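# Place bottles on ledges matching their cap colours

## Task

For each bottle, set it upright on the wall ledge whose label strip is the same colour as the bottle's cap, with the entire base resting on that ledge. A bottle that topples or is left leaning means the task has failed.

## Robot and tools

ROBOT. A Rainbow Robotics RB-Y1. It has a wheeled base with two drive wheels and two rear casters, and it cannot move sideways. It has a folding leg/torso, a head with pan and tilt, and two 7-joint arms, each with a parallel gripper. Each wrist holds a camera in a case that sticks out sideways and can strike things. The base is 0.58 m wide, reaches 0.10 m in front of the drive-wheel axle and 0.57 m behind it, and sweeps a 0.58 m radius when spinning in place. At the start, the arms make the robot up to 0.73 m wide. The bent leg can poke out past the front of the base.

FRAMES. All positions are in metres. Base frame: origin on the floor midway between the drive wheels, x forward, y left, z up. The printed left_hand and right_hand points lie between the finger pads, 0.03 m back from the tips. Fingers point along the hand's -z and close along its x. The chest point lies on the spine. base_odometry is measured from the start pose, heading in rad (positive = left). It counts wheel turns only, so it includes slip and misses bumps.

TOOL move. Every key is optional; a call with no action just reports state and images.
- base: {"x_m_s", "turn_rad_s", "for_s"}. These are velocities held for a duration, not a destination. x_m_s is forward speed (negative = reverse), 0.005 to 1.5 in magnitude, or 0. turn_rad_s is positive to the left, 0.02 to 1.509 in magnitude, or 0. for_s is 0.1 to 5 s. Distance is roughly speed × for_s. Acceleration is 0.4 m/s² (turns 0.5 rad/s²), and coasting to rest can take up to about 3 s. Both speeds are scaled down if |x| + 0.27|turn| exceeds 1.5.
- joints: a dict keyed by joint name with absolute targets, in rad (grippers in m of opening). Ranges: torso_squat_rad 0–1.2 (up lowers chest); torso_shift_rad -0.3–0.6 (hips forward); torso_pitch_rad -0.2–1.4 (bow forward); torso_yaw_rad ±1.5 (left positive; raise both arms ≥0.2 rad sideways first); shoulder_pitch ±2.356 (negative swings forward/up); left_shoulder_roll 0–3.141 and right_shoulder_roll -3.141–0 (outward lift); shoulder_yaw ±2.094; elbow -2.617–0.01 (negative bends); forearm_roll ±3.141; wrist_pitch -1.57–1.919; hand_roll ±2.705; gripper 0–0.1 m; head_pan_rad ±0.523 (left positive); head_tilt_rad -0.35–1.57 (down positive). Extra torso limits: squat+shift ≤ 1.52; squat−shift+pitch ≤ 1.57; shift+0.5pitch−0.4squat ≤ 0.7; shift+0.3pitch−0.5squat ≤ 0.39.
- target: an absolute pose for one hand: {"side": "left"|"right", "x","y","z" (m, base frame, range -3 to 3), "quat_wxyz" in the printed format}. It may only be paired with min_time_s. It is solved into joint angles, so the hand travels on an arc; split long moves into steps. It is refused if an earlier move is still running.
- min_time_s: 0.1–8 s, the minimum duration of arm, head and torso motions.
- contact_limits: gripper current caps in mA, 200–672.5. They stay until changed.
- cameras: list from head_camera, left_wrist_camera, right_wrist_camera, all.
- blocking: false returns in about 0.5 s while motion continues. A new move overrides only the parts it names.

OTHER TOOLS. wait {seconds 0–10}, which returns early once motions settle. stop brakes all running motion. zoom_image {camera, region [x0,y0,x1,y1] pixels, at most 504×504} magnifies the latest image. finished_scene {scene} ends the scene; make no further calls after it in that reply.

RESULTS. Hands report reached (within 10 mm and 2°), short (with the error), or refused (with a reason). base_status and joint_status can show done, moving, off_target (resting away from target, possibly still pushing), stopped, contact_stop (torso only), time_out, limit_stop_at_<name>, not_followed (arm-collision check held it back), torque_fault, or limit_stop_at_motor_heat. A contact_stop or time_out freezes the whole group: torso, left arm or right arm. If a call is refused or hits a stop you did not command, the rest of that reply's move/wait/finished_scene calls are skipped. on_its_own lists things the robot did unprompted. lidar_m gives 12 distances, 30° sectors starting straight ahead and going counter-clockwise, sensed 0.23 m above the floor; '-' means nothing seen. motor_effort is wheel effort in %; at rest, readings above about 30 suggest pushing. wheel_motors_off=1 means the wheels are disabled for 2 s after stalling. Joint torques, external torques, wrist force/torque (biased, up to 16 N offset) and motor temperatures are also printed.

GRIPPING. Command an opening at least 0.005 m narrower than the object. off_target or done are both normal while holding. Each arm is rated for 3 kg.

AVOID. Knocking bottles over or off the work area, or dropping them; release only when they stand still and upright. Also avoid:
- any contact or squeezing between the two arms, including grippers and camera cases;
- hard hits on the wall, ledges or furniture;
- driving fast into things;
- fast bending with arms outstretched, which can tip the robot;
- pushing joints until torque limits are hit: forearm/wrist 23.7, elbow 34.2, shoulder 66.5 N m;
- holding loads stretched out long enough to overheat motors (80 °C brakes the arm).

Each tool is called after ">>>" as name(argument=value, ...) on one line, values as JSON.

## Session

>>> move(cameras=["all"])

Scene clock: 0.00 s.
Joint torques (N m): no reading
External joint torques (N m): no reading
Motor temperatures (°C): left_arm=[34 39 32 39 35 43 40] | right_arm=[33 36 34 35 35 34 43]
Wrist force (N): no reading
Wrist torque (N m): no reading
Wrist force, peak (N): no reading
base_odometry: x=+0.000 y=+0.000 heading=+0.000
lidar_m: 3.95 2.48 1.74 1.99 2.10 1.67 1.63 1.72 2.47 2.64 2.45 3.88
base_status: not commanded
joint_positions: torso_squat_rad=+0.350 torso_shift_rad=+0.000 torso_pitch_rad=+0.000 torso_yaw_rad=+0.000 left_shoulder_pitch_rad=-0.048 left_shoulder_roll_rad=+0.048 left_shoulder_yaw_rad=-0.029 left_elbow_rad=-0.126 left_forearm_roll_rad=+0.039 left_wrist_pitch_rad=+0.009 left_hand_roll_rad=-0.012 left_gripper_m=+0.100 right_shoulder_pitch_rad=-0.009 right_shoulder_roll_rad=-0.013 right_shoulder_yaw_rad=+0.007 right_elbow_rad=-0.267 right_forearm_roll_rad=-0.043 right_wrist_pitch_rad=+0.022 right_hand_roll_rad=-0.017 right_gripper_m=+0.100 head_pan_rad=+0.000 head_tilt_rad=+0.400
joint_status: not commanded
wheel_motors_off: 0
motor_effort: left_wheel=+1 right_wheel=-1
chest: x=-0.2280 y=-0.0002 z=+1.2475 quat_wxyz=(+1.000, +0.000, +0.000, +0.000) (m; base frame)
left_hand: x=-0.1340 y=+0.2540 z=+0.5691 quat_wxyz=(+0.996, +0.022, -0.081, -0.010) (m; base frame)
right_hand: x=-0.0969 y=-0.2280 z=+0.5737 quat_wxyz=(+0.992, -0.001, -0.127, -0.024) (m; base frame)
pictures: head_camera, left_wrist_camera, right_wrist_camera

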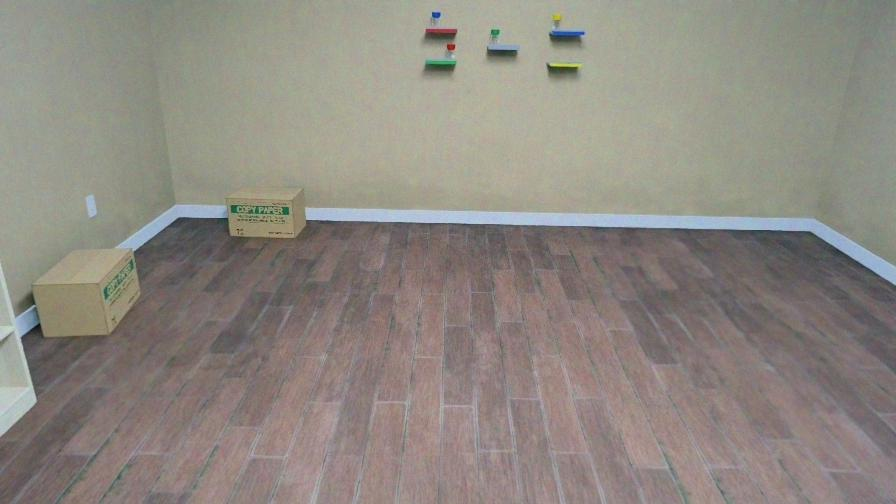

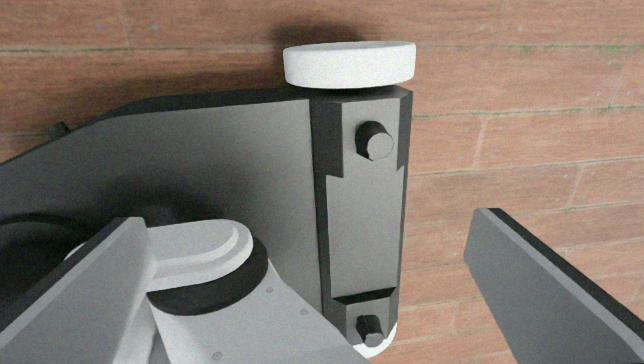

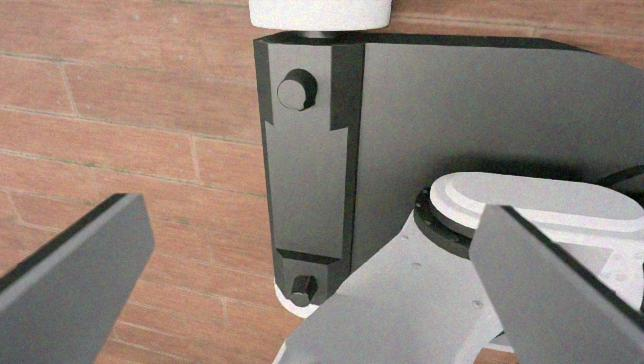

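>>> zoom_image(camera="head_camera", region=[400, 0, 620, 90])

Scaled by 2.291 from the camera's 896x504 image, which has a finer 1280x720 frame.

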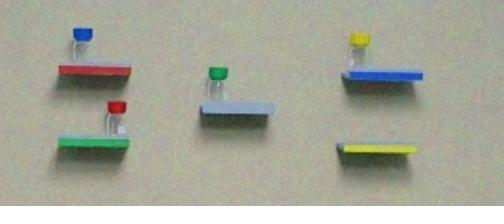

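>>> move(base={"turn_rad_s": -0.25, "for_s": 0.6}, joints={"head_tilt_rad": 0.3})

>>> move(base={"x_m_s": 0.6, "for_s": 5}, cameras=["head_camera"])

Scene clock: 6.80 s.
Joint torques (N m): left_arm=[-3.03 2.28 -0.49 -0.59 0.05 -0.58 0.29] | right_arm=[-2.8 -0.66 0.11 -1.3 -0.07 -0.31 0.03]
External joint torques (N m): left_arm=[-0.16 0.72 -0.57 0.04 0.04 -0.15 0.3] | right_arm=[0.34 0.17 0.14 0.32 -0.14 0.25 0.02]
Wrist force (N): left_arm=[-0.1 0.8 -5.1] | right_arm=[0.9 -1.9 -5.1]
Wrist torque (N m): left_arm=[-0.22 0.06 -0.04] | right_arm=[0.18 -0.09 -0.23]
Wrist force, peak (N): left_arm=[-0.1 1.1 -5.5] | right_arm=[0.4 -2.5 -6.3]
move: done
base_odometry: x=+0.000 y=+0.000 heading=-0.149
lidar_m: 4.21 2.92 1.74 1.99 2.02 1.75 1.64 1.66 2.13 2.64 2.45 3.38
base_status: done (sent for 0.6 of 0.6 s)
joint_positions: torso_squat_rad=+0.350 torso_shift_rad=+0.000 torso_pitch_rad=+0.000 torso_yaw_rad=+0.000 left_shoulder_pitch_rad=-0.048 left_shoulder_roll_rad=+0.048 left_shoulder_yaw_rad=-0.029 left_elbow_rad=-0.126 left_forearm_roll_rad=+0.039 left_wrist_pitch_rad=+0.009 left_hand_roll_rad=-0.012 left_gripper_m=+0.100 right_shoulder_pitch_rad=-0.009 right_shoulder_roll_rad=-0.013 right_shoulder_yaw_rad=+0.007 right_elbow_rad=-0.267 right_forearm_roll_rad=-0.043 right_wrist_pitch_rad=+0.022 right_hand_roll_rad=-0.017 right_gripper_m=+0.100 head_pan_rad=+0.000 head_tilt_rad=+0.300
joint_status: all done
wheel_motors_off: 0
motor_effort: left_wheel=+3(28) right_wheel=-2(25)
chest: x=-0.2280 y=-0.0002 z=+1.2475 quat_wxyz=(+1.000, +0.000, +0.000, +0.000) (m; base frame)
left_hand: x=-0.1340 y=+0.2540 z=+0.5691 quat_wxyz=(+0.996, +0.022, -0.081, -0.010) (m; base frame)
right_hand: x=-0.0969 y=-0.2280 z=+0.5737 quat_wxyz=(+0.992, -0.001, -0.127, -0.024) (m; base frame)
pictures: none

Scene clock: 13.63 s.
Joint torques (N m): left_arm=[-2.55 2.83 -0.54 -0.71 -0.08 -0.44 0.24] | right_arm=[-1.88 -0.89 0.42 -1.08 -0.16 -0.52 -0.06]
External joint torques (N m): left_arm=[0.32 1.26 -0.63 -0.07 -0.09 -0.01 0.25] | right_arm=[1.26 -0.07 0.45 0.55 -0.23 0.03 -0.07]
Wrist force (N): left_arm=[-0.1 0.9 -5.3] | right_arm=[1.0 -1.1 -5.9]
Wrist torque (N m): left_arm=[-0.22 0.06 -0.03] | right_arm=[0.12 -0.07 -0.17]
Wrist force, peak (N): left_arm=[0.1 1.1 -5.7] | right_arm=[0.8 -1.7 -6.4]
move: done
base_odometry: x=+2.967 y=-0.448 heading=-0.150
lidar_m: 1.23 1.25 1.58 1.93 1.93 2.50 4.60 3.72 2.46 2.31 1.97 1.33
base_status: done (sent for 5 of 5 s)
joint_positions: torso_squat_rad=+0.350 torso_shift_rad=+0.000 torso_pitch_rad=+0.000 torso_yaw_rad=+0.000 left_shoulder_pitch_rad=-0.048 left_shoulder_roll_rad=+0.048 left_shoulder_yaw_rad=-0.029 left_elbow_rad=-0.126 left_forearm_roll_rad=+0.039 left_wrist_pitch_rad=+0.009 left_hand_roll_rad=-0.012 left_gripper_m=+0.100 right_shoulder_pitch_rad=-0.009 right_shoulder_roll_rad=-0.013 right_shoulder_yaw_rad=+0.007 right_elbow_rad=-0.267 right_forearm_roll_rad=-0.043 right_wrist_pitch_rad=+0.022 right_hand_roll_rad=-0.017 right_gripper_m=+0.100 head_pan_rad=+0.000 head_tilt_rad=+0.300
joint_status: not commanded
wheel_motors_off: 0
motor_effort: left_wheel=-2(38) right_wheel=-1(29)
chest: x=-0.2280 y=-0.0002 z=+1.2475 quat_wxyz=(+1.000, +0.000, +0.000, +0.000) (m; base frame)
left_hand: x=-0.1339 y=+0.2540 z=+0.5691 quat_wxyz=(+0.996, +0.022, -0.081, -0.010) (m; base frame)
right_hand: x=-0.0968 y=-0.2280 z=+0.5737 quat_wxyz=(+0.992, -0.001, -0.127, -0.024) (m; base frame)
pictures: head_camera
camera_calibration:
head_camera: T_world_to_cam=[[-0.0291465, -0.999325, 0.0223531, -0.033869], [-0.260524, -0.013995, -0.965366, 1.40225], [0.965027, -0.0339606, -0.259941, 0.518115], [0, 0, 0, 1]] pos_world=[-0.135661, 0.00337392, 1.48912]

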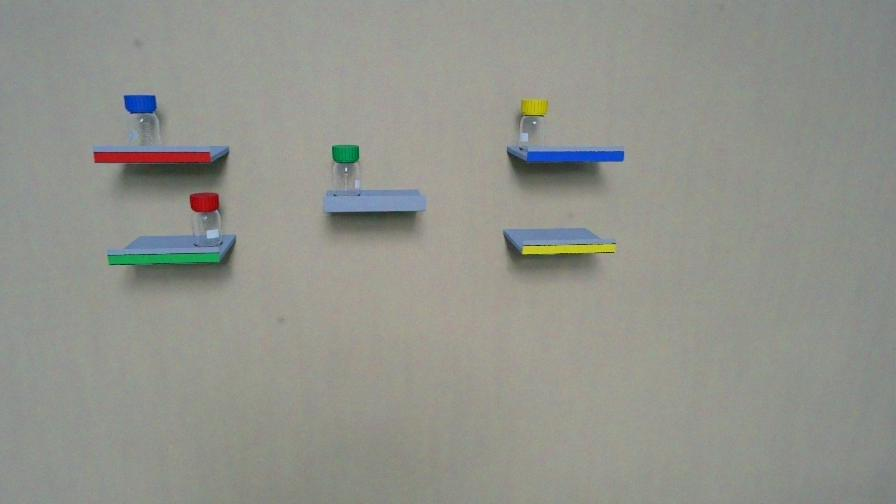

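>>> zoom_image(camera="head_camera", region=[80, 70, 440, 290])

>>> zoom_image(camera="head_camera", region=[300, 70, 660, 290])

Scaled by 1.400 from the camera's 896x504 image, which has a finer 1280x720 frame.

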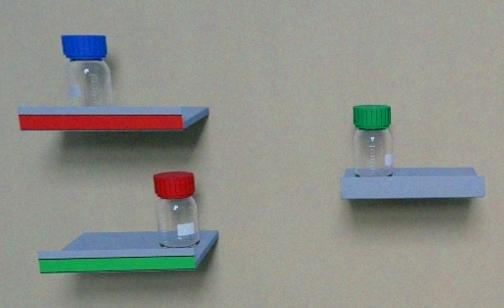

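Scaled by 1.400 from the camera's 896x504 image, which has a finer 1280x720 frame.

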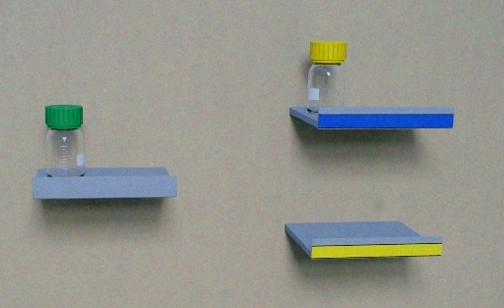

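>>> move(base={"turn_rad_s": 0.25, "for_s": 0.6}, cameras=["head_camera"])

Scene clock: 19.40 s.
Joint torques (N m): left_arm=[-3.06 2.51 -0.44 -0.54 -0.08 -0.57 0.09] | right_arm=[-1.64 -0.15 0.24 -0.92 -0.04 -0.25 0.15]
External joint torques (N m): left_arm=[-0.2 0.94 -0.53 0.09 -0.09 -0.13 0.1] | right_arm=[1.5 0.68 0.27 0.69 -0.11 0.31 0.14]
Wrist force (N): left_arm=[-0.1 1.0 -5.3] | right_arm=[1.6 -2.0 -5.3]
Wrist torque (N m): left_arm=[-0.22 0.07 -0.04] | right_arm=[0.20 0.03 -0.19]
Wrist force, peak (N): left_arm=[0.2 0.8 -5.6] | right_arm=[1.9 -1.6 -6.2]
move: done
base_odometry: x=+2.967 y=-0.448 heading=+0.000
lidar_m: 1.24 1.30 1.57 1.93 2.16 2.94 4.60 2.62 2.37 2.30 1.68 1.27
base_status: done (sent for 0.6 of 0.6 s)
joint_positions: torso_squat_rad=+0.350 torso_shift_rad=+0.000 torso_pitch_rad=+0.000 torso_yaw_rad=+0.000 left_shoulder_pitch_rad=-0.048 left_shoulder_roll_rad=+0.048 left_shoulder_yaw_rad=-0.029 left_elbow_rad=-0.126 left_forearm_roll_rad=+0.039 left_wrist_pitch_rad=+0.009 left_hand_roll_rad=-0.012 left_gripper_m=+0.100 right_shoulder_pitch_rad=-0.009 right_shoulder_roll_rad=-0.013 right_shoulder_yaw_rad=+0.007 right_elbow_rad=-0.267 right_forearm_roll_rad=-0.043 right_wrist_pitch_rad=+0.022 right_hand_roll_rad=-0.017 right_gripper_m=+0.100 head_pan_rad=+0.000 head_tilt_rad=+0.300
joint_status: not commanded
wheel_motors_off: 0
motor_effort: left_wheel=-6(29) right_wheel=+0(21)
chest: x=-0.2280 y=-0.0002 z=+1.2475 quat_wxyz=(+1.000, +0.000, +0.000, +0.000) (m; base frame)
left_hand: x=-0.1339 y=+0.2540 z=+0.5691 quat_wxyz=(+0.996, +0.022, -0.081, -0.010) (m; base frame)
right_hand: x=-0.0968 y=-0.2280 z=+0.5737 quat_wxyz=(+0.992, -0.001, -0.127, -0.024) (m; base frame)
pictures: head_camera
camera_calibration:
head_camera: T_world_to_cam=[[-0.0291465, -0.999325, 0.0223531, -0.0339689], [-0.260524, -0.013995, -0.965366, 1.40225], [0.965027, -0.0339606, -0.259941, 0.518112], [0, 0, 0, 1]] pos_world=[-0.135661, 0.00327392, 1.48912]

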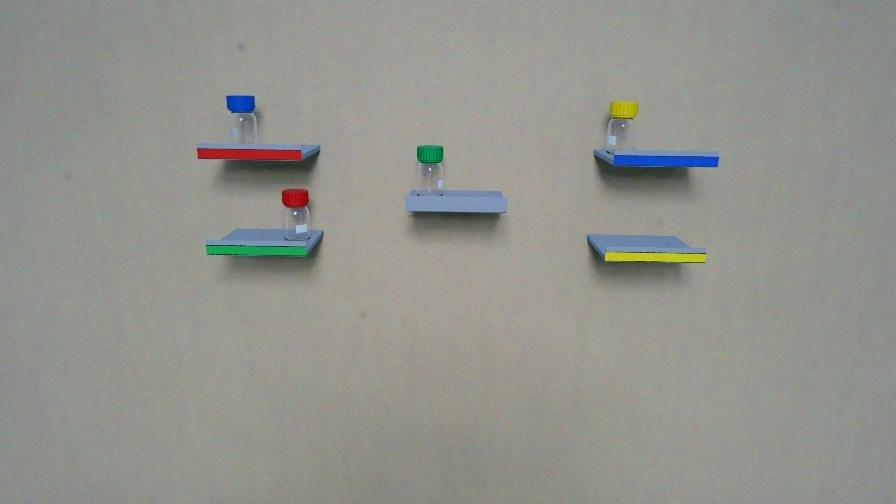

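>>> zoom_image(camera="head_camera", region=[190, 85, 340, 265])

>>> zoom_image(camera="head_camera", region=[390, 130, 530, 230])

>>> zoom_image(camera="head_camera", region=[580, 90, 730, 270])

Scaled by 2.800 from the camera's 896x504 image, which has a finer 1280x720 frame.

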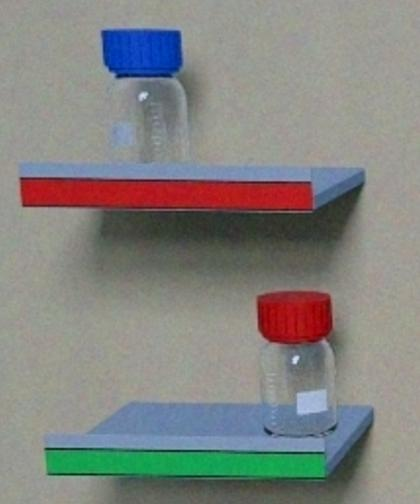

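Scaled by 3.600 from the camera's 896x504 image, which has a finer 1280x720 frame.

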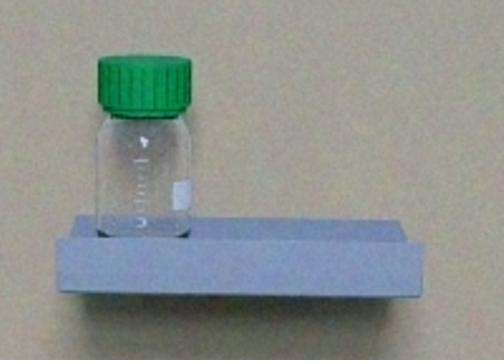

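Scaled by 2.800 from the camera's 896x504 image, which has a finer 1280x720 frame.

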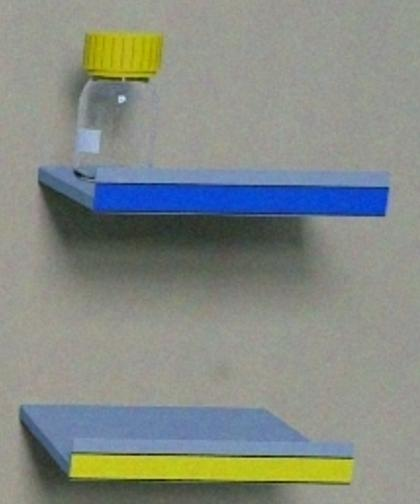

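>>> move(base={"turn_rad_s": -0.07, "for_s": 0.5})

>>> move(base={"x_m_s": 0.3, "for_s": 1.5}, joints={"head_tilt_rad": 0.2}, cameras=["head_camera"])

Scene clock: 28.07 s.
Joint torques (N m): left_arm=[-2.56 2.35 -0.49 -0.49 -0.08 -0.47 0.24] | right_arm=[-2.1 -0.98 0.36 -0.96 0.01 -0.36 0.04]
External joint torques (N m): left_arm=[0.31 0.78 -0.58 0.14 -0.09 -0.03 0.24] | right_arm=[1.04 -0.16 0.39 0.66 -0.06 0.2 0.03]
Wrist force (N): left_arm=[0.0 0.8 -5.1] | right_arm=[1.3 -0.8 -5.3]
Wrist torque (N m): left_arm=[-0.22 0.08 -0.02] | right_arm=[0.10 -0.06 -0.16]
Wrist force, peak (N): left_arm=[0.1 1.2 -5.5] | right_arm=[1.4 -1.3 -6.5]
move: done
base_odometry: x=+2.967 y=-0.448 heading=-0.035
lidar_m: 1.24 1.28 1.57 1.93 2.16 2.93 4.61 2.70 2.40 2.30 1.74 1.28
base_status: done (sent for 0.5 of 0.5 s)
joint_positions: torso_squat_rad=+0.350 torso_shift_rad=+0.000 torso_pitch_rad=+0.000 torso_yaw_rad=+0.000 left_shoulder_pitch_rad=-0.048 left_shoulder_roll_rad=+0.048 left_shoulder_yaw_rad=-0.029 left_elbow_rad=-0.126 left_forearm_roll_rad=+0.039 left_wrist_pitch_rad=+0.009 left_hand_roll_rad=-0.012 left_gripper_m=+0.100 right_shoulder_pitch_rad=-0.009 right_shoulder_roll_rad=-0.013 right_shoulder_yaw_rad=+0.007 right_elbow_rad=-0.267 right_forearm_roll_rad=-0.043 right_wrist_pitch_rad=+0.022 right_hand_roll_rad=-0.017 right_gripper_m=+0.100 head_pan_rad=+0.000 head_tilt_rad=+0.300
joint_status: not commanded
wheel_motors_off: 0
motor_effort: left_wheel=+4(18) right_wheel=-1(15)
chest: x=-0.2280 y=-0.0002 z=+1.2475 quat_wxyz=(+1.000, +0.000, +0.000, +0.000) (m; base frame)
left_hand: x=-0.1339 y=+0.2540 z=+0.5691 quat_wxyz=(+0.996, +0.022, -0.081, -0.010) (m; base frame)
right_hand: x=-0.0968 y=-0.2280 z=+0.5737 quat_wxyz=(+0.992, -0.001, -0.127, -0.024) (m; base frame)
pictures: none

Scene clock: 31.03 s.
Joint torques (N m): left_arm=[-2.9 2.37 -0.59 -0.49 -0.22 -0.57 0.4] | right_arm=[-2.53 -0.61 0.73 -1.22 -0.02 -0.5 0.13]
External joint torques (N m): left_arm=[-0.04 0.81 -0.67 0.14 -0.23 -0.14 0.41] | right_arm=[0.61 0.21 0.77 0.4 -0.09 0.05 0.12]
Wrist force (N): left_arm=[-0.3 0.8 -5.0] | right_arm=[1.4 -1.7 -5.4]
Wrist torque (N m): left_arm=[-0.19 0.02 -0.04] | right_arm=[0.13 -0.04 -0.18]
Wrist force, peak (N): left_arm=[-0.3 1.1 -5.6] | right_arm=[1.4 -2.2 -6.3]
move: done
base_odometry: x=+3.416 y=-0.463 heading=-0.034
lidar_m: 0.79 0.82 1.13 1.62 2.00 2.82 5.04 2.76 2.40 2.34 1.11 0.82
base_status: done (sent for 1.5 of 1.5 s)
joint_positions: torso_squat_rad=+0.350 torso_shift_rad=+0.000 torso_pitch_rad=+0.000 torso_yaw_rad=+0.000 left_shoulder_pitch_rad=-0.048 left_shoulder_roll_rad=+0.048 left_shoulder_yaw_rad=-0.029 left_elbow_rad=-0.126 left_forearm_roll_rad=+0.039 left_wrist_pitch_rad=+0.009 left_hand_roll_rad=-0.012 left_gripper_m=+0.100 right_shoulder_pitch_rad=-0.009 right_shoulder_roll_rad=-0.013 right_shoulder_yaw_rad=+0.007 right_elbow_rad=-0.267 right_forearm_roll_rad=-0.043 right_wrist_pitch_rad=+0.022 right_hand_roll_rad=-0.017 right_gripper_m=+0.100 head_pan_rad=+0.000 head_tilt_rad=+0.200
joint_status: all done
wheel_motors_off: 0
motor_effort: left_wheel=+5(35) right_wheel=-6(20)
chest: x=-0.2280 y=-0.0002 z=+1.2475 quat_wxyz=(+1.000, +0.000, +0.000, +0.000) (m; base frame)
left_hand: x=-0.1339 y=+0.2540 z=+0.5691 quat_wxyz=(+0.996, +0.022, -0.081, -0.010) (m; base frame)
right_hand: x=-0.0969 y=-0.2280 z=+0.5737 quat_wxyz=(+0.992, -0.001, -0.127, -0.024) (m; base frame)
pictures: head_camera
camera_calibration:
head_camera: T_world_to_cam=[[-0.0313303, -0.999322, 0.0193469, -0.0299609], [-0.16285, -0.013994, -0.986552, 1.45307], [0.986153, -0.0340596, -0.162301, 0.381106], [0, 0, 0, 1]] pos_world=[-0.140135, 0.00337413, 1.49596]

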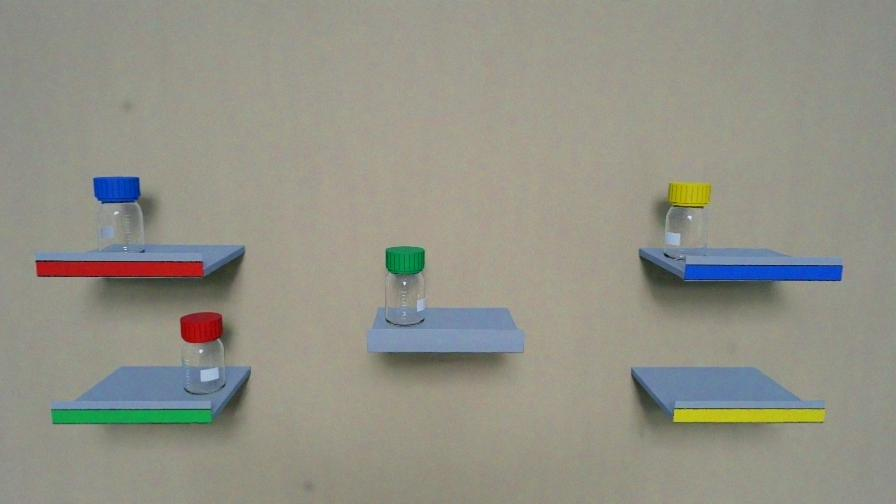

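>>> zoom_image(camera="head_camera", region=[20, 160, 270, 440])

>>> zoom_image(camera="head_camera", region=[340, 230, 550, 380])

>>> zoom_image(camera="head_camera", region=[610, 160, 860, 440])

Scaled by 1.800 from the camera's 896x504 image, which has a finer 1280x720 frame.

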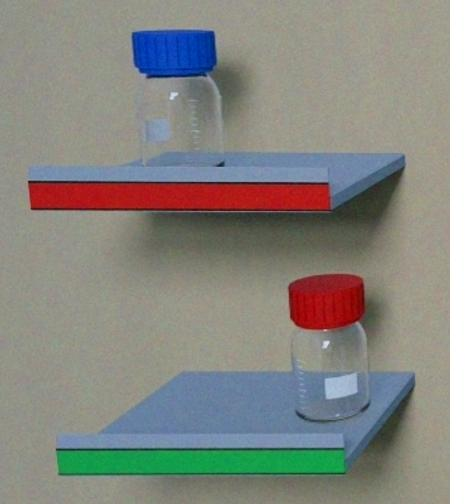

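Scaled by 2.400 from the camera's 896x504 image, which has a finer 1280x720 frame.

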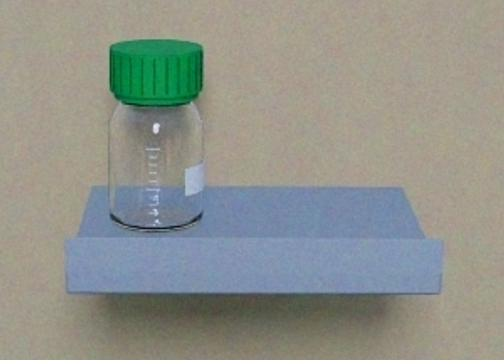

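Scaled by 1.800 from the camera's 896x504 image, which has a finer 1280x720 frame.

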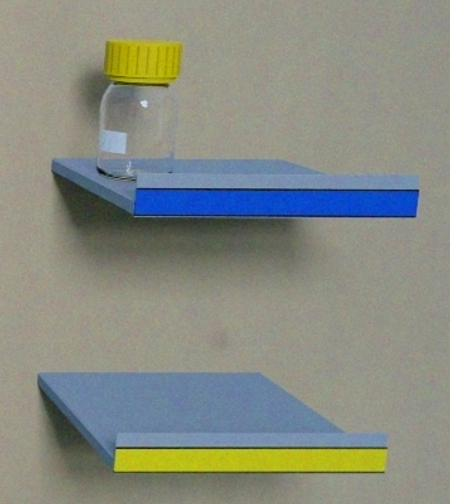

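>>> move(target={"side": "left", "x": 0.28, "y": 0.37, "z": 1.38, "quat_wxyz": [0.5, 0.5, -0.5, -0.5]}, min_time_s=3, cameras=["all"])

Scene clock: 43.00 s.
Joint torques (N m): left_arm=[-13.38 15.93 12.29 -1.53 -0.91 -1.11 0.12] | right_arm=[-2.68 -1.14 0.23 -0.94 0.09 -0.54 0.11]
External joint torques (N m): left_arm=[-0.67 1.19 1.08 -0.45 0.1 0.07 0.11] | right_arm=[0.46 -0.31 0.26 0.68 0.02 0.02 0.09]
Wrist force (N): left_arm=[1.1 -5.0 1.1] | right_arm=[0.7 -2.1 -5.5]
Wrist torque (N m): left_arm=[0.18 0.13 -0.04] | right_arm=[0.25 -0.06 -0.14]
Wrist force, peak (N): left_arm=[0.1 0.8 -5.6] | right_arm=[1.9 -2.1 -6.1]
move: done
base_odometry: x=+3.416 y=-0.463 heading=-0.034
lidar_m: 0.79 0.81 1.14 1.61 2.01 2.81 5.05 2.76 2.40 2.34 1.11 0.82
base_status: not commanded
joint_positions: torso_squat_rad=+0.350 torso_shift_rad=+0.000 torso_pitch_rad=+0.000 torso_yaw_rad=+0.000 left_shoulder_pitch_rad=-0.262 left_shoulder_roll_rad=+1.344 left_shoulder_yaw_rad=+0.091 left_elbow_rad=-2.099 left_forearm_roll_rad=+0.471 left_wrist_pitch_rad=+0.733 left_hand_roll_rad=-0.618 left_gripper_m=+0.100 right_shoulder_pitch_rad=-0.009 right_shoulder_roll_rad=-0.013 right_shoulder_yaw_rad=+0.007 right_elbow_rad=-0.267 right_forearm_roll_rad=-0.043 right_wrist_pitch_rad=+0.022 right_hand_roll_rad=-0.017 right_gripper_m=+0.100 head_pan_rad=+0.000 head_tilt_rad=+0.200
joint_status: all done
wheel_motors_off: 0
motor_effort: left_wheel=+6(6) right_wheel=-6(8)
chest: x=-0.2280 y=-0.0002 z=+1.2475 quat_wxyz=(+1.000, +0.000, +0.000, +0.000) (m; base frame)
left_hand: x=+0.2794 y=+0.3702 z=+1.3800 quat_wxyz=(+0.500, +0.500, -0.500, -0.500) (m; base frame)
left_hand_status: reached (checked arc, planned for 3.0 s): 1 mm and 0.1 deg off.
right_hand: x=-0.0969 y=-0.2280 z=+0.5737 quat_wxyz=(+0.992, -0.001, -0.127, -0.024) (m; base frame)
pictures: head_camera, left_wrist_camera, right_wrist_camera
camera_calibration:
head_camera: T_world_to_cam=[[-0.0313303, -0.999322, 0.0193469, -0.0299609], [-0.16285, -0.013994, -0.986552, 1.45307], [0.986153, -0.0340596, -0.162301, 0.381106], [0, 0, 0, 1]] pos_world=[-0.140135, 0.00337413, 1.49596]
left_wrist_camera: T_world_to_cam=[[-0.035666, -0.99935, -0.00528872, 0.386143], [-0.466102, 0.0213156, -0.884474, 1.37026], [0.884012, -0.0290806, -0.466559, 0.48191], [0, 0, 0, 1]] pos_world=[0.226439, 0.370699, 1.43884]

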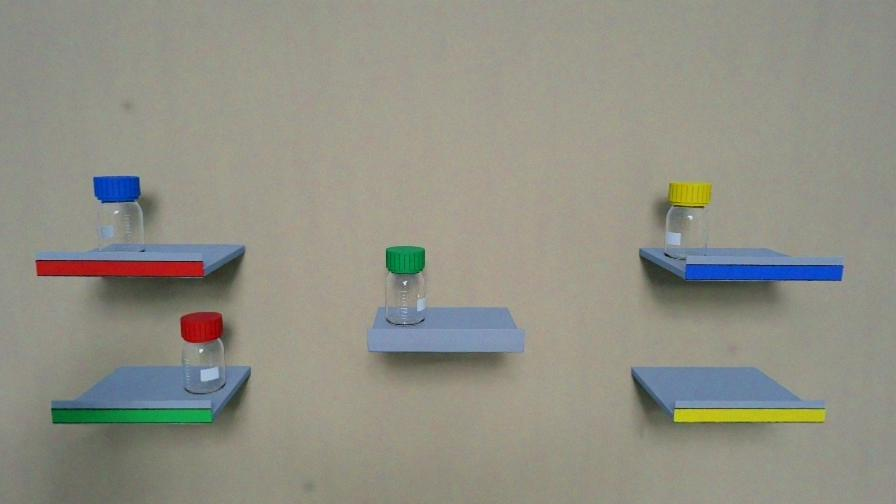

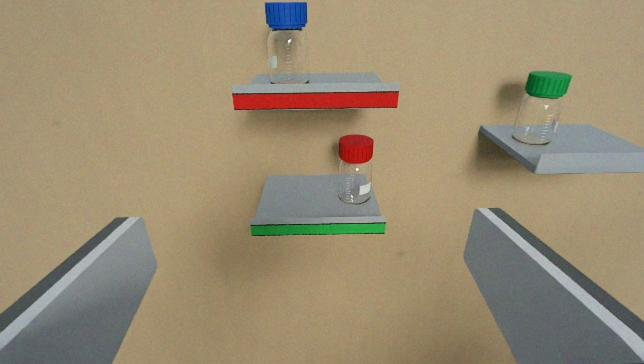

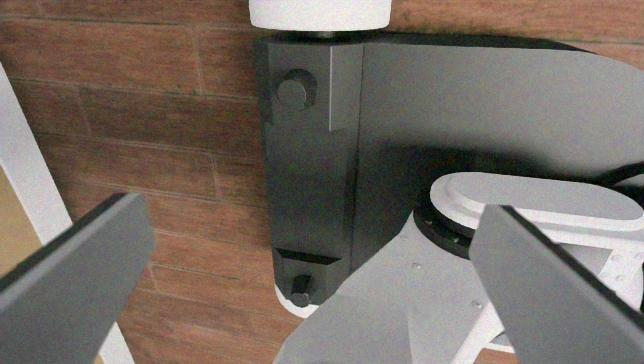

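>>> zoom_image(camera="left_wrist_camera", region=[220, 0, 420, 120])

>>> zoom_image(camera="left_wrist_camera", region=[230, 120, 430, 240])

Scaled by 2.520 from the camera's 644x364 image, which has a finer 1265x715 frame.

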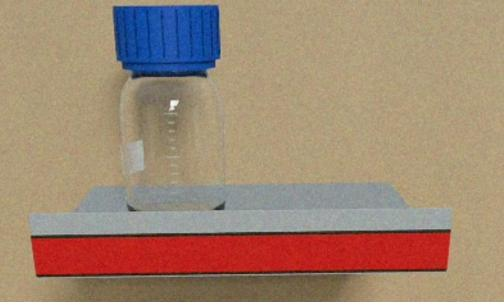

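Scaled by 2.520 from the camera's 644x364 image, which has a finer 1265x715 frame.

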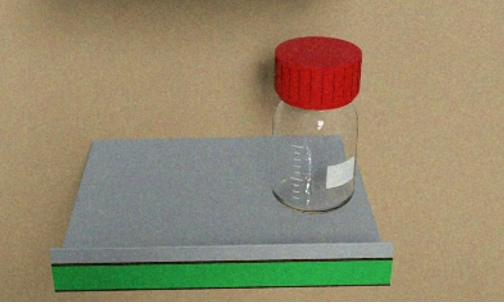

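>>> zoom_image(camera="left_wrist_camera", region=[325, 130, 395, 240])

>>> zoom_image(camera="left_wrist_camera", region=[240, 165, 320, 240])

>>> zoom_image(camera="head_camera", region=[40, 350, 160, 430])

>>> zoom_image(camera="head_camera", region=[160, 300, 280, 430])

Scaled by 4.582 from the camera's 644x364 image, which has a finer 1265x715 frame.

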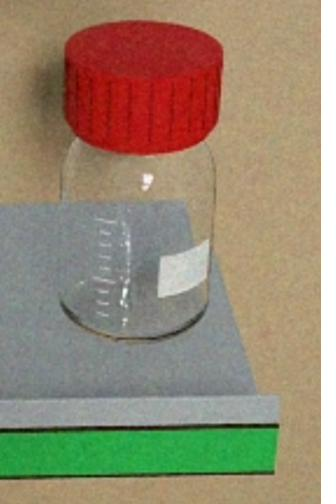

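Scaled by 6.300 from the camera's 644x364 image, which has a finer 1265x715 frame.

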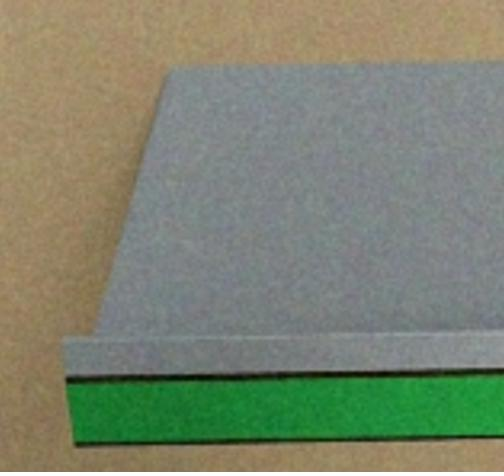

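Scaled by 4.200 from the camera's 896x504 image, which has a finer 1280x720 frame.

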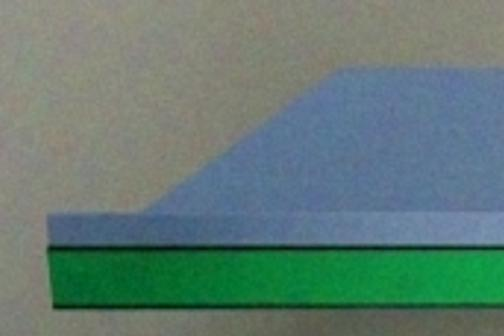

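Scaled by 3.877 from the camera's 896x504 image, which has a finer 1280x720 frame.

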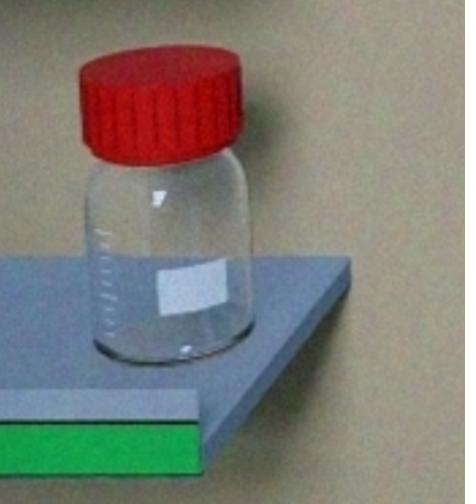

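>>> move(target={"side": "right", "x": 0.26, "y": -0.37, "z": 1.40, "quat_wxyz": [0.5, -0.5, -0.5, 0.5]}, min_time_s=2.5)

>>> move(target={"side": "left", "x": 0.26, "y": 0.37, "z": 1.40, "quat_wxyz": [0.5, 0.5, -0.5, -0.5]})

>>> move(base={"x_m_s": 0.2, "for_s": 1.35}, joints={"head_tilt_rad": 0.3}, cameras=["all"])

Scene clock: 51.00 s.
Joint torques (N m): left_arm=[-13.57 16.52 12.16 -1.43 -0.81 -1.16 0.16] | right_arm=[-11.49 -16.7 -10.72 -0.04 0.94 -0.87 -0.01]
External joint torques (N m): left_arm=[-0.86 1.78 0.95 -0.35 0.2 0.02 0.14] | right_arm=[-0.15 -1.19 0.09 0.03 -0.26 0.22 0]
Wrist force (N): left_arm=[0.9 -5.0 0.8] | right_arm=[3.1 4.2 0.3]
Wrist torque (N m): left_arm=[0.18 0.11 -0.02] | right_arm=[-0.20 0.10 -0.19]
Wrist force, peak (N): left_arm=[0.9 -5.5 1.2] | right_arm=[1.8 -1.5 -6.0]
move: done
base_odometry: x=+3.416 y=-0.463 heading=-0.034
lidar_m: 0.79 0.82 1.14 1.62 2.01 2.81 5.05 2.77 2.40 2.33 1.11 0.81
base_status: not commanded
joint_positions: torso_squat_rad=+0.350 torso_shift_rad=+0.000 torso_pitch_rad=+0.000 torso_yaw_rad=+0.000 left_shoulder_pitch_rad=-0.262 left_shoulder_roll_rad=+1.344 left_shoulder_yaw_rad=+0.091 left_elbow_rad=-2.099 left_forearm_roll_rad=+0.471 left_wrist_pitch_rad=+0.733 left_hand_roll_rad=-0.618 left_gripper_m=+0.100 right_shoulder_pitch_rad=-0.176 right_shoulder_roll_rad=-1.431 right_shoulder_yaw_rad=-0.203 right_elbow_rad=-2.160 right_forearm_roll_rad=-0.537 right_wrist_pitch_rad=+0.752 right_hand_roll_rad=+0.575 right_gripper_m=+0.100 head_pan_rad=+0.000 head_tilt_rad=+0.200
joint_status: all done
wheel_motors_off: 0
motor_effort: left_wheel=+6(6) right_wheel=-7(8)
chest: x=-0.2280 y=-0.0002 z=+1.2475 quat_wxyz=(+1.000, +0.000, +0.000, +0.000) (m; base frame)
left_hand: x=+0.2794 y=+0.3702 z=+1.3800 quat_wxyz=(+0.500, +0.500, -0.500, -0.500) (m; base frame)
right_hand: x=+0.2594 y=-0.3703 z=+1.3999 quat_wxyz=(+0.500, -0.500, -0.500, +0.500) (m; base frame)
right_hand_status: reached (checked arc, planned for 2.5 s): 1 mm and 0.0 deg off.
pictures: none

Scene clock: 51.70 s.
Joint torques (N m): left_arm=[-11.75 16.13 11.18 -0.49 -1.15 -1.19 0.49] | right_arm=[-11.42 -16.91 -10.3 -0.13 1.15 -0.99 -0.06]
External joint torques (N m): left_arm=[-0.08 1.44 0.18 -0.37 -0.09 -0.04 0.48] | right_arm=[-0.07 -1.4 0.52 -0.06 -0.05 0.1 -0.05]
Wrist force (N): left_arm=[1.0 -5.0 1.2] | right_arm=[3.2 4.6 0.9]
Wrist torque (N m): left_arm=[0.19 0.12 -0.15] | right_arm=[-0.25 0.08 -0.26]
Wrist force, peak (N): left_arm=[1.2 -6.0 0.7] | right_arm=[4.0 4.9 0.5]
move: done
base_odometry: x=+3.416 y=-0.463 heading=-0.034
lidar_m: 0.79 0.82 1.14 1.61 2.01 2.81 5.05 2.77 2.39 2.34 1.12 0.82
base_status: not commanded
joint_positions: torso_squat_rad=+0.350 torso_shift_rad=+0.000 torso_pitch_rad=+0.000 torso_yaw_rad=+0.000 left_shoulder_pitch_rad=-0.192 left_shoulder_roll_rad=+1.411 left_shoulder_yaw_rad=+0.201 left_elbow_rad=-2.156 left_forearm_roll_rad=+0.544 left_wrist_pitch_rad=+0.763 left_hand_roll_rad=-0.601 left_gripper_m=+0.100 right_shoulder_pitch_rad=-0.176 right_shoulder_roll_rad=-1.431 right_shoulder_yaw_rad=-0.203 right_elbow_rad=-2.160 right_forearm_roll_rad=-0.537 right_wrist_pitch_rad=+0.752 right_hand_roll_rad=+0.575 right_gripper_m=+0.100 head_pan_rad=+0.000 head_tilt_rad=+0.200
joint_status: all done
wheel_motors_off: 0
motor_effort: left_wheel=+6(6) right_wheel=-7(7)
chest: x=-0.2280 y=-0.0002 z=+1.2475 quat_wxyz=(+1.000, +0.000, +0.000, +0.000) (m; base frame)
left_hand: x=+0.2605 y=+0.3697 z=+1.4003 quat_wxyz=(+0.500, +0.501, -0.500, -0.500) (m; base frame)
left_hand_status: reached (checked arc, planned for 0.4 s): 1 mm and 0.1 deg off.
right_hand: x=+0.2594 y=-0.3703 z=+1.3999 quat_wxyz=(+0.500, -0.500, -0.500, +0.500) (m; base frame)
pictures: none

Scene clock: 53.93 s.
Joint torques (N m): left_arm=[-12.04 15.4 10.77 -0.53 -1.15 -1.16 0.41] | right_arm=[-11.45 -16.64 -10.18 -0.31 1.05 -0.82 0.06]
External joint torques (N m): left_arm=[-0.38 0.71 -0.23 -0.41 -0.08 -0.01 0.4] | right_arm=[-0.11 -1.13 0.63 -0.25 -0.15 0.27 0.07]
Wrist force (N): left_arm=[1.1 -5.1 1.1] | right_arm=[2.9 4.5 1.1]
Wrist torque (N m): left_arm=[0.20 0.15 -0.14] | right_arm=[-0.24 0.04 -0.19]
Wrist force, peak (N): left_arm=[1.1 -5.5 1.0] | right_arm=[3.8 5.1 0.8]
move: done
base_odometry: x=+3.690 y=-0.472 heading=-0.033
lidar_m: 0.51 0.54 0.74 1.33 2.10 3.02 5.33 2.95 2.42 1.97 0.73 0.54
base_status: done (sent for 1.37 of 1.37 s)
joint_positions: torso_squat_rad=+0.350 torso_shift_rad=+0.000 torso_pitch_rad=+0.000 torso_yaw_rad=+0.000 left_shoulder_pitch_rad=-0.192 left_shoulder_roll_rad=+1.411 left_shoulder_yaw_rad=+0.201 left_elbow_rad=-2.156 left_forearm_roll_rad=+0.544 left_wrist_pitch_rad=+0.763 left_hand_roll_rad=-0.601 left_gripper_m=+0.100 right_shoulder_pitch_rad=-0.176 right_shoulder_roll_rad=-1.431 right_shoulder_yaw_rad=-0.203 right_elbow_rad=-2.160 right_forearm_roll_rad=-0.537 right_wrist_pitch_rad=+0.752 right_hand_roll_rad=+0.575 right_gripper_m=+0.100 head_pan_rad=+0.000 head_tilt_rad=+0.300
joint_status: all done
wheel_motors_off: 0
motor_effort: left_wheel=+5(32) right_wheel=-7(15)
chest: x=-0.2279 y=-0.0002 z=+1.2475 quat_wxyz=(+1.000, +0.000, +0.000, +0.000) (m; base frame)
left_hand: x=+0.2605 y=+0.3697 z=+1.4002 quat_wxyz=(+0.500, +0.500, -0.500, -0.500) (m; base frame)
right_hand: x=+0.2594 y=-0.3703 z=+1.3999 quat_wxyz=(+0.500, -0.500, -0.500, +0.500) (m; base frame)
pictures: head_camera, left_wrist_camera, right_wrist_camera
camera_calibration:
head_camera: T_world_to_cam=[[-0.0291465, -0.999325, 0.0223531, -0.0338661], [-0.260524, -0.013995, -0.965366, 1.40228], [0.965027, -0.0339606, -0.259941, 0.518019], [0, 0, 0, 1]] pos_world=[-0.135561, 0.00337392, 1.48912]
left_wrist_camera: T_world_to_cam=[[-0.0349597, -0.999373, -0.00564268, 0.385457], [-0.466512, 0.0213121, -0.884258, 1.3791], [0.883824, -0.028281, -0.466965, 0.508365], [0, 0, 0, 1]] pos_world=[0.207537, 0.370201, 1.45904]
right_wrist_camera: T_world_to_cam=[[-0.0174618, -0.998513, 0.0516369, -0.44235], [-0.496031, -0.0361898, -0.86755, 1.35676], [0.868129, -0.0407625, -0.494662, 0.524305], [0, 0, 0, 1]] pos_world=[0.210109, -0.371219, 1.45926]

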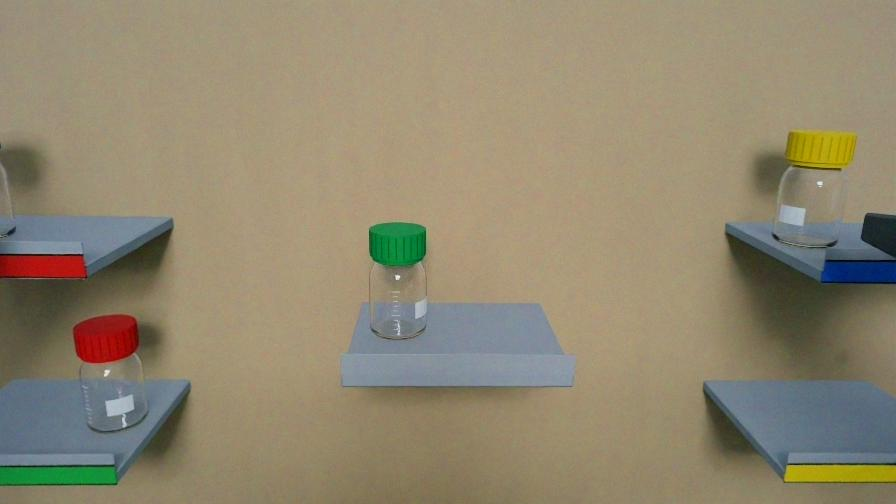

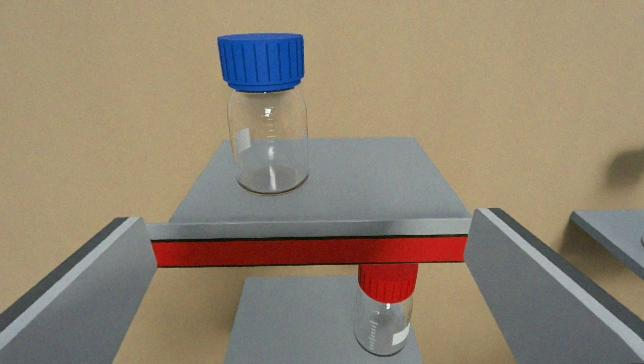

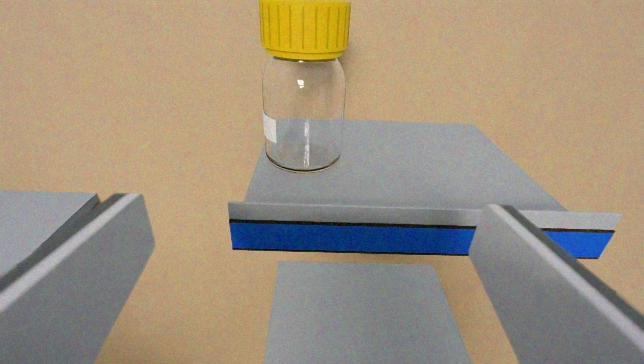

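>>> zoom_image(camera="right_wrist_camera", region=[200, 0, 420, 280])

>>> zoom_image(camera="left_wrist_camera", region=[140, 20, 480, 280])

Scaled by 1.800 from the camera's 644x364 image, which has a finer 1265x715 frame.

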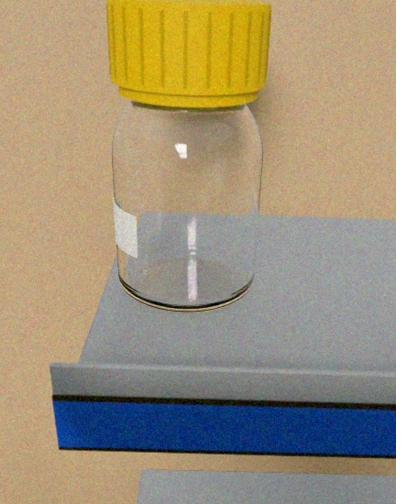

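Scaled by 1.482 from the camera's 644x364 image, which has a finer 1265x715 frame.

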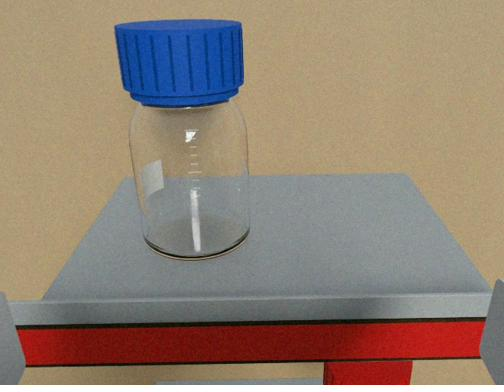

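>>> zoom_image(camera="right_wrist_camera", region=[400, 100, 640, 270])

>>> zoom_image(camera="head_camera", region=[700, 100, 896, 300])

Scaled by 2.100 from the camera's 644x364 image, which has a finer 1265x715 frame.

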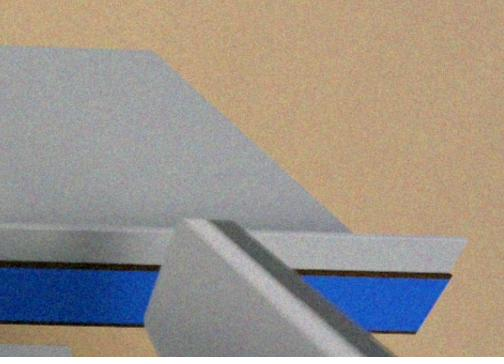

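Scaled by 2.520 from the camera's 896x504 image, which has a finer 1280x720 frame.

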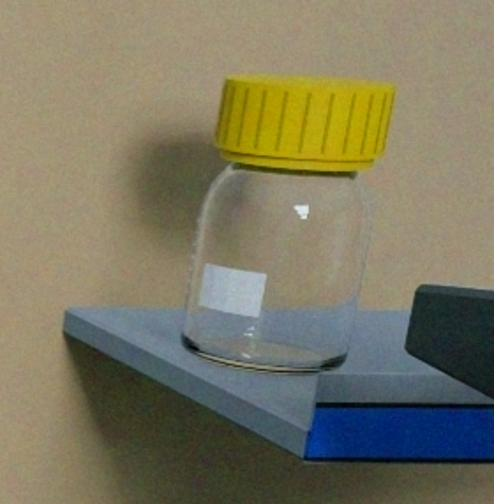

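>>> move(joints={"head_pan_rad": -0.5, "head_tilt_rad": 0.35}, cameras=["head_camera"])

Scene clock: 58.20 s.
Joint torques (N m): left_arm=[-11.67 15.63 11.29 -0.47 -1.14 -1.25 0.4] | right_arm=[-11.74 -16.94 -9.89 -0.08 0.91 -1.04 0.07]
External joint torques (N m): left_arm=[-0.01 0.94 0.3 -0.34 -0.08 -0.1 0.39] | right_arm=[-0.39 -1.43 0.92 -0.02 -0.29 0.05 0.08]
Wrist force (N): left_arm=[0.7 -5.2 1.4] | right_arm=[3.8 4.6 1.0]
Wrist torque (N m): left_arm=[0.20 0.11 -0.15] | right_arm=[-0.30 0.15 -0.19]
Wrist force, peak (N): left_arm=[1.0 -5.4 1.4] | right_arm=[3.9 5.5 0.1]
move: done
base_odometry: x=+3.690 y=-0.472 heading=-0.033
lidar_m: 0.51 0.54 0.75 1.32 2.09 3.02 5.32 2.97 2.42 1.96 0.73 0.54
base_status: not commanded
joint_positions: torso_squat_rad=+0.350 torso_shift_rad=+0.000 torso_pitch_rad=+0.000 torso_yaw_rad=+0.000 left_shoulder_pitch_rad=-0.192 left_shoulder_roll_rad=+1.411 left_shoulder_yaw_rad=+0.201 left_elbow_rad=-2.156 left_forearm_roll_rad=+0.544 left_wrist_pitch_rad=+0.763 left_hand_roll_rad=-0.601 left_gripper_m=+0.100 right_shoulder_pitch_rad=-0.176 right_shoulder_roll_rad=-1.431 right_shoulder_yaw_rad=-0.203 right_elbow_rad=-2.160 right_forearm_roll_rad=-0.537 right_wrist_pitch_rad=+0.752 right_hand_roll_rad=+0.575 right_gripper_m=+0.100 head_pan_rad=-0.500 head_tilt_rad=+0.350
joint_status: all done
wheel_motors_off: 0
motor_effort: left_wheel=+5(6) right_wheel=-8(9)
chest: x=-0.2279 y=-0.0002 z=+1.2475 quat_wxyz=(+1.000, +0.000, +0.000, +0.000) (m; base frame)
left_hand: x=+0.2605 y=+0.3697 z=+1.4002 quat_wxyz=(+0.500, +0.500, -0.500, -0.500) (m; base frame)
right_hand: x=+0.2594 y=-0.3703 z=+1.3999 quat_wxyz=(+0.500, -0.500, -0.500, +0.500) (m; base frame)
pictures: head_camera
camera_calibration:
head_camera: T_world_to_cam=[[-0.503587, -0.863613, 0.0239448, -0.133883], [-0.277788, 0.135614, -0.951022, 1.37796], [0.818067, -0.485574, -0.308195, 0.557488], [0, 0, 0, 1]] pos_world=[-0.140703, -0.031793, 1.48549]

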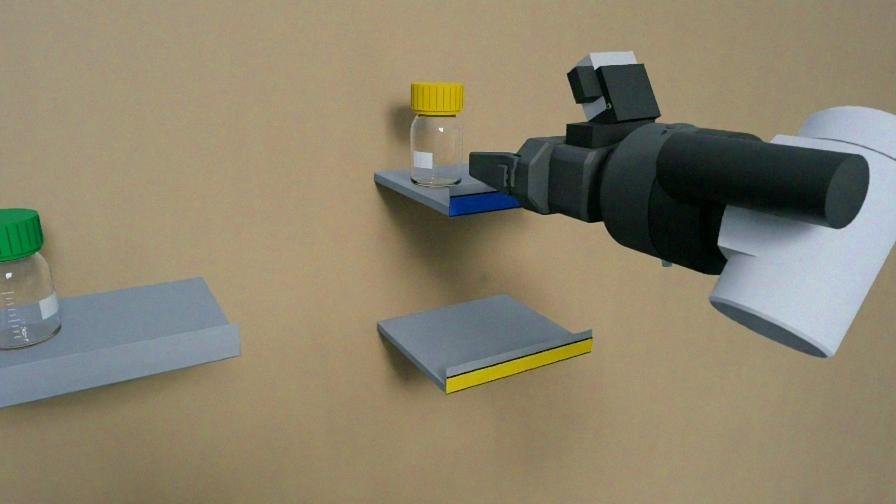

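>>> zoom_image(camera="head_camera", region=[360, 40, 720, 300])

Scaled by 1.400 from the camera's 896x504 image, which has a finer 1280x720 frame.

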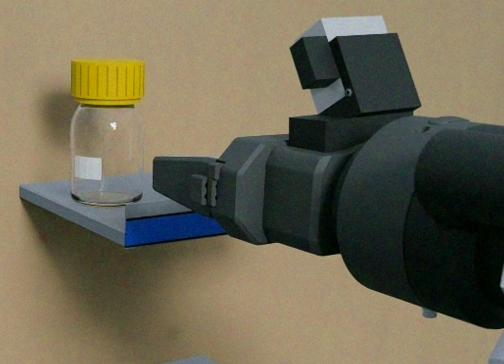

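>>> move(target={"side": "right", "x": 0.36, "y": -0.369, "z": 1.403, "quat_wxyz": [0.5, -0.5, -0.5, 0.5]}, cameras=["head_camera", "right_wrist_camera"])

Scene clock: 64.50 s.
Joint torques (N m): left_arm=[-12.21 15.96 10.66 -0.4 -1.12 -1.02 0.51] | right_arm=[-16.94 -15.81 -8.93 -2.12 0.95 -1.43 -0.2]
External joint torques (N m): left_arm=[-0.55 1.27 -0.34 -0.28 -0.06 0.13 0.5] | right_arm=[0.57 -1.12 2.07 0.05 -0.02 -0.02 -0.19]
Wrist force (N): left_arm=[1.1 -5.2 1.2] | right_arm=[3.1 4.4 0.6]
Wrist torque (N m): left_arm=[0.19 0.13 -0.15] | right_arm=[-0.21 0.10 -0.23]
Wrist force, peak (N): left_arm=[0.9 -5.5 1.4] | right_arm=[3.5 5.5 0.6]
move: done
base_odometry: x=+3.690 y=-0.472 heading=-0.033
lidar_m: 0.52 0.54 0.75 1.32 2.10 3.03 5.32 2.96 2.43 1.96 0.73 0.54
base_status: not commanded
joint_positions: torso_squat_rad=+0.350 torso_shift_rad=+0.000 torso_pitch_rad=+0.000 torso_yaw_rad=+0.000 left_shoulder_pitch_rad=-0.192 left_shoulder_roll_rad=+1.411 left_shoulder_yaw_rad=+0.201 left_elbow_rad=-2.156 left_forearm_roll_rad=+0.544 left_wrist_pitch_rad=+0.763 left_hand_roll_rad=-0.601 left_gripper_m=+0.100 right_shoulder_pitch_rad=-0.725 right_shoulder_roll_rad=-1.246 right_shoulder_yaw_rad=+0.244 right_elbow_rad=-1.726 right_forearm_roll_rad=-0.536 right_wrist_pitch_rad=+0.679 right_hand_roll_rad=+0.778 right_gripper_m=+0.100 head_pan_rad=-0.500 head_tilt_rad=+0.350
joint_status: all done
wheel_motors_off: 0
motor_effort: left_wheel=+7(7) right_wheel=-7(8)
chest: x=-0.2280 y=-0.0002 z=+1.2475 quat_wxyz=(+1.000, +0.000, +0.000, +0.000) (m; base frame)
left_hand: x=+0.2604 y=+0.3697 z=+1.4003 quat_wxyz=(+0.500, +0.501, -0.500, -0.500) (m; base frame)
right_hand: x=+0.3590 y=-0.3687 z=+1.4029 quat_wxyz=(+0.500, -0.500, -0.500, +0.500) (m; base frame)
right_hand_status: reached (checked arc, planned for 0.9 s): 1 mm and 0.1 deg off.
pictures: head_camera, right_wrist_camera
camera_calibration:
head_camera: T_world_to_cam=[[-0.503603, -0.863604, 0.0238977, -0.133815], [-0.277684, 0.135612, -0.951052, 1.37802], [0.818092, -0.485589, -0.308104, 0.557356], [0, 0, 0, 1]] pos_world=[-0.140703, -0.031793, 1.48549]
right_wrist_camera: T_world_to_cam=[[-0.0167969, -0.998534, 0.0514531, -0.439113], [-0.495311, -0.0363926, -0.867953, 1.40907], [0.868553, -0.0400642, -0.493974, 0.438594], [0, 0, 0, 1]] pos_world=[0.309612, -0.369617, 1.46226]

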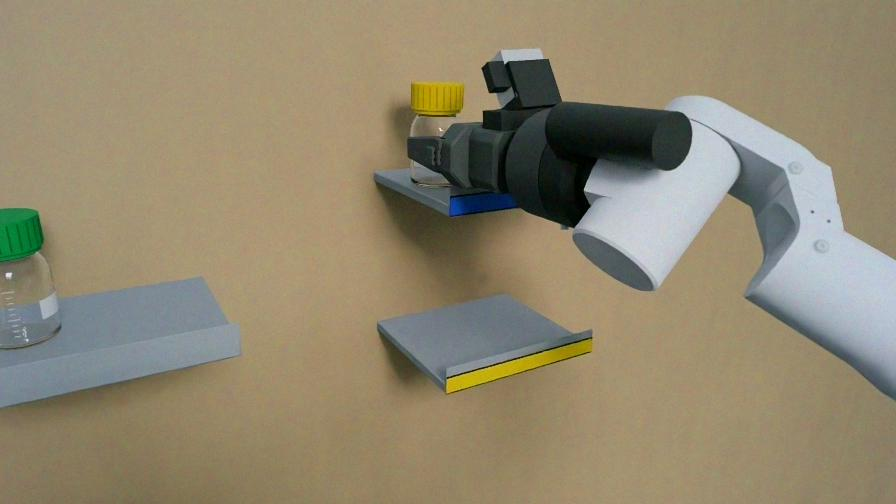

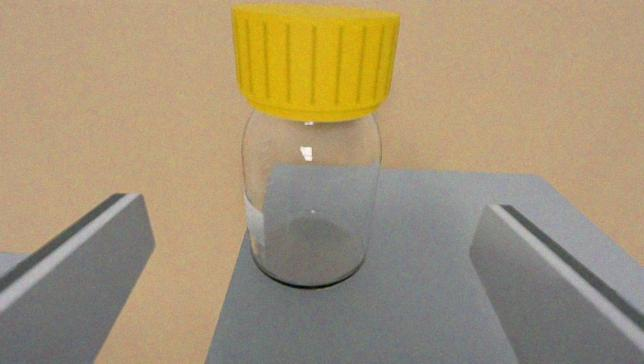

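>>> zoom_image(camera="right_wrist_camera", region=[200, 0, 420, 320])

>>> zoom_image(camera="head_camera", region=[360, 40, 600, 240])

Scaled by 1.575 from the camera's 644x364 image, which has a finer 1265x715 frame.

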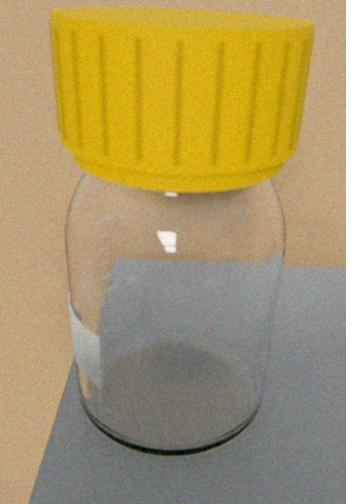

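Scaled by 2.100 from the camera's 896x504 image, which has a finer 1280x720 frame.

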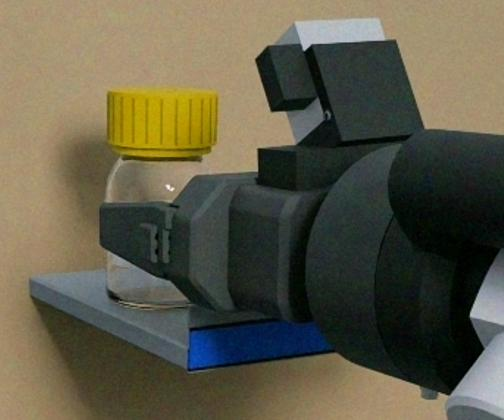

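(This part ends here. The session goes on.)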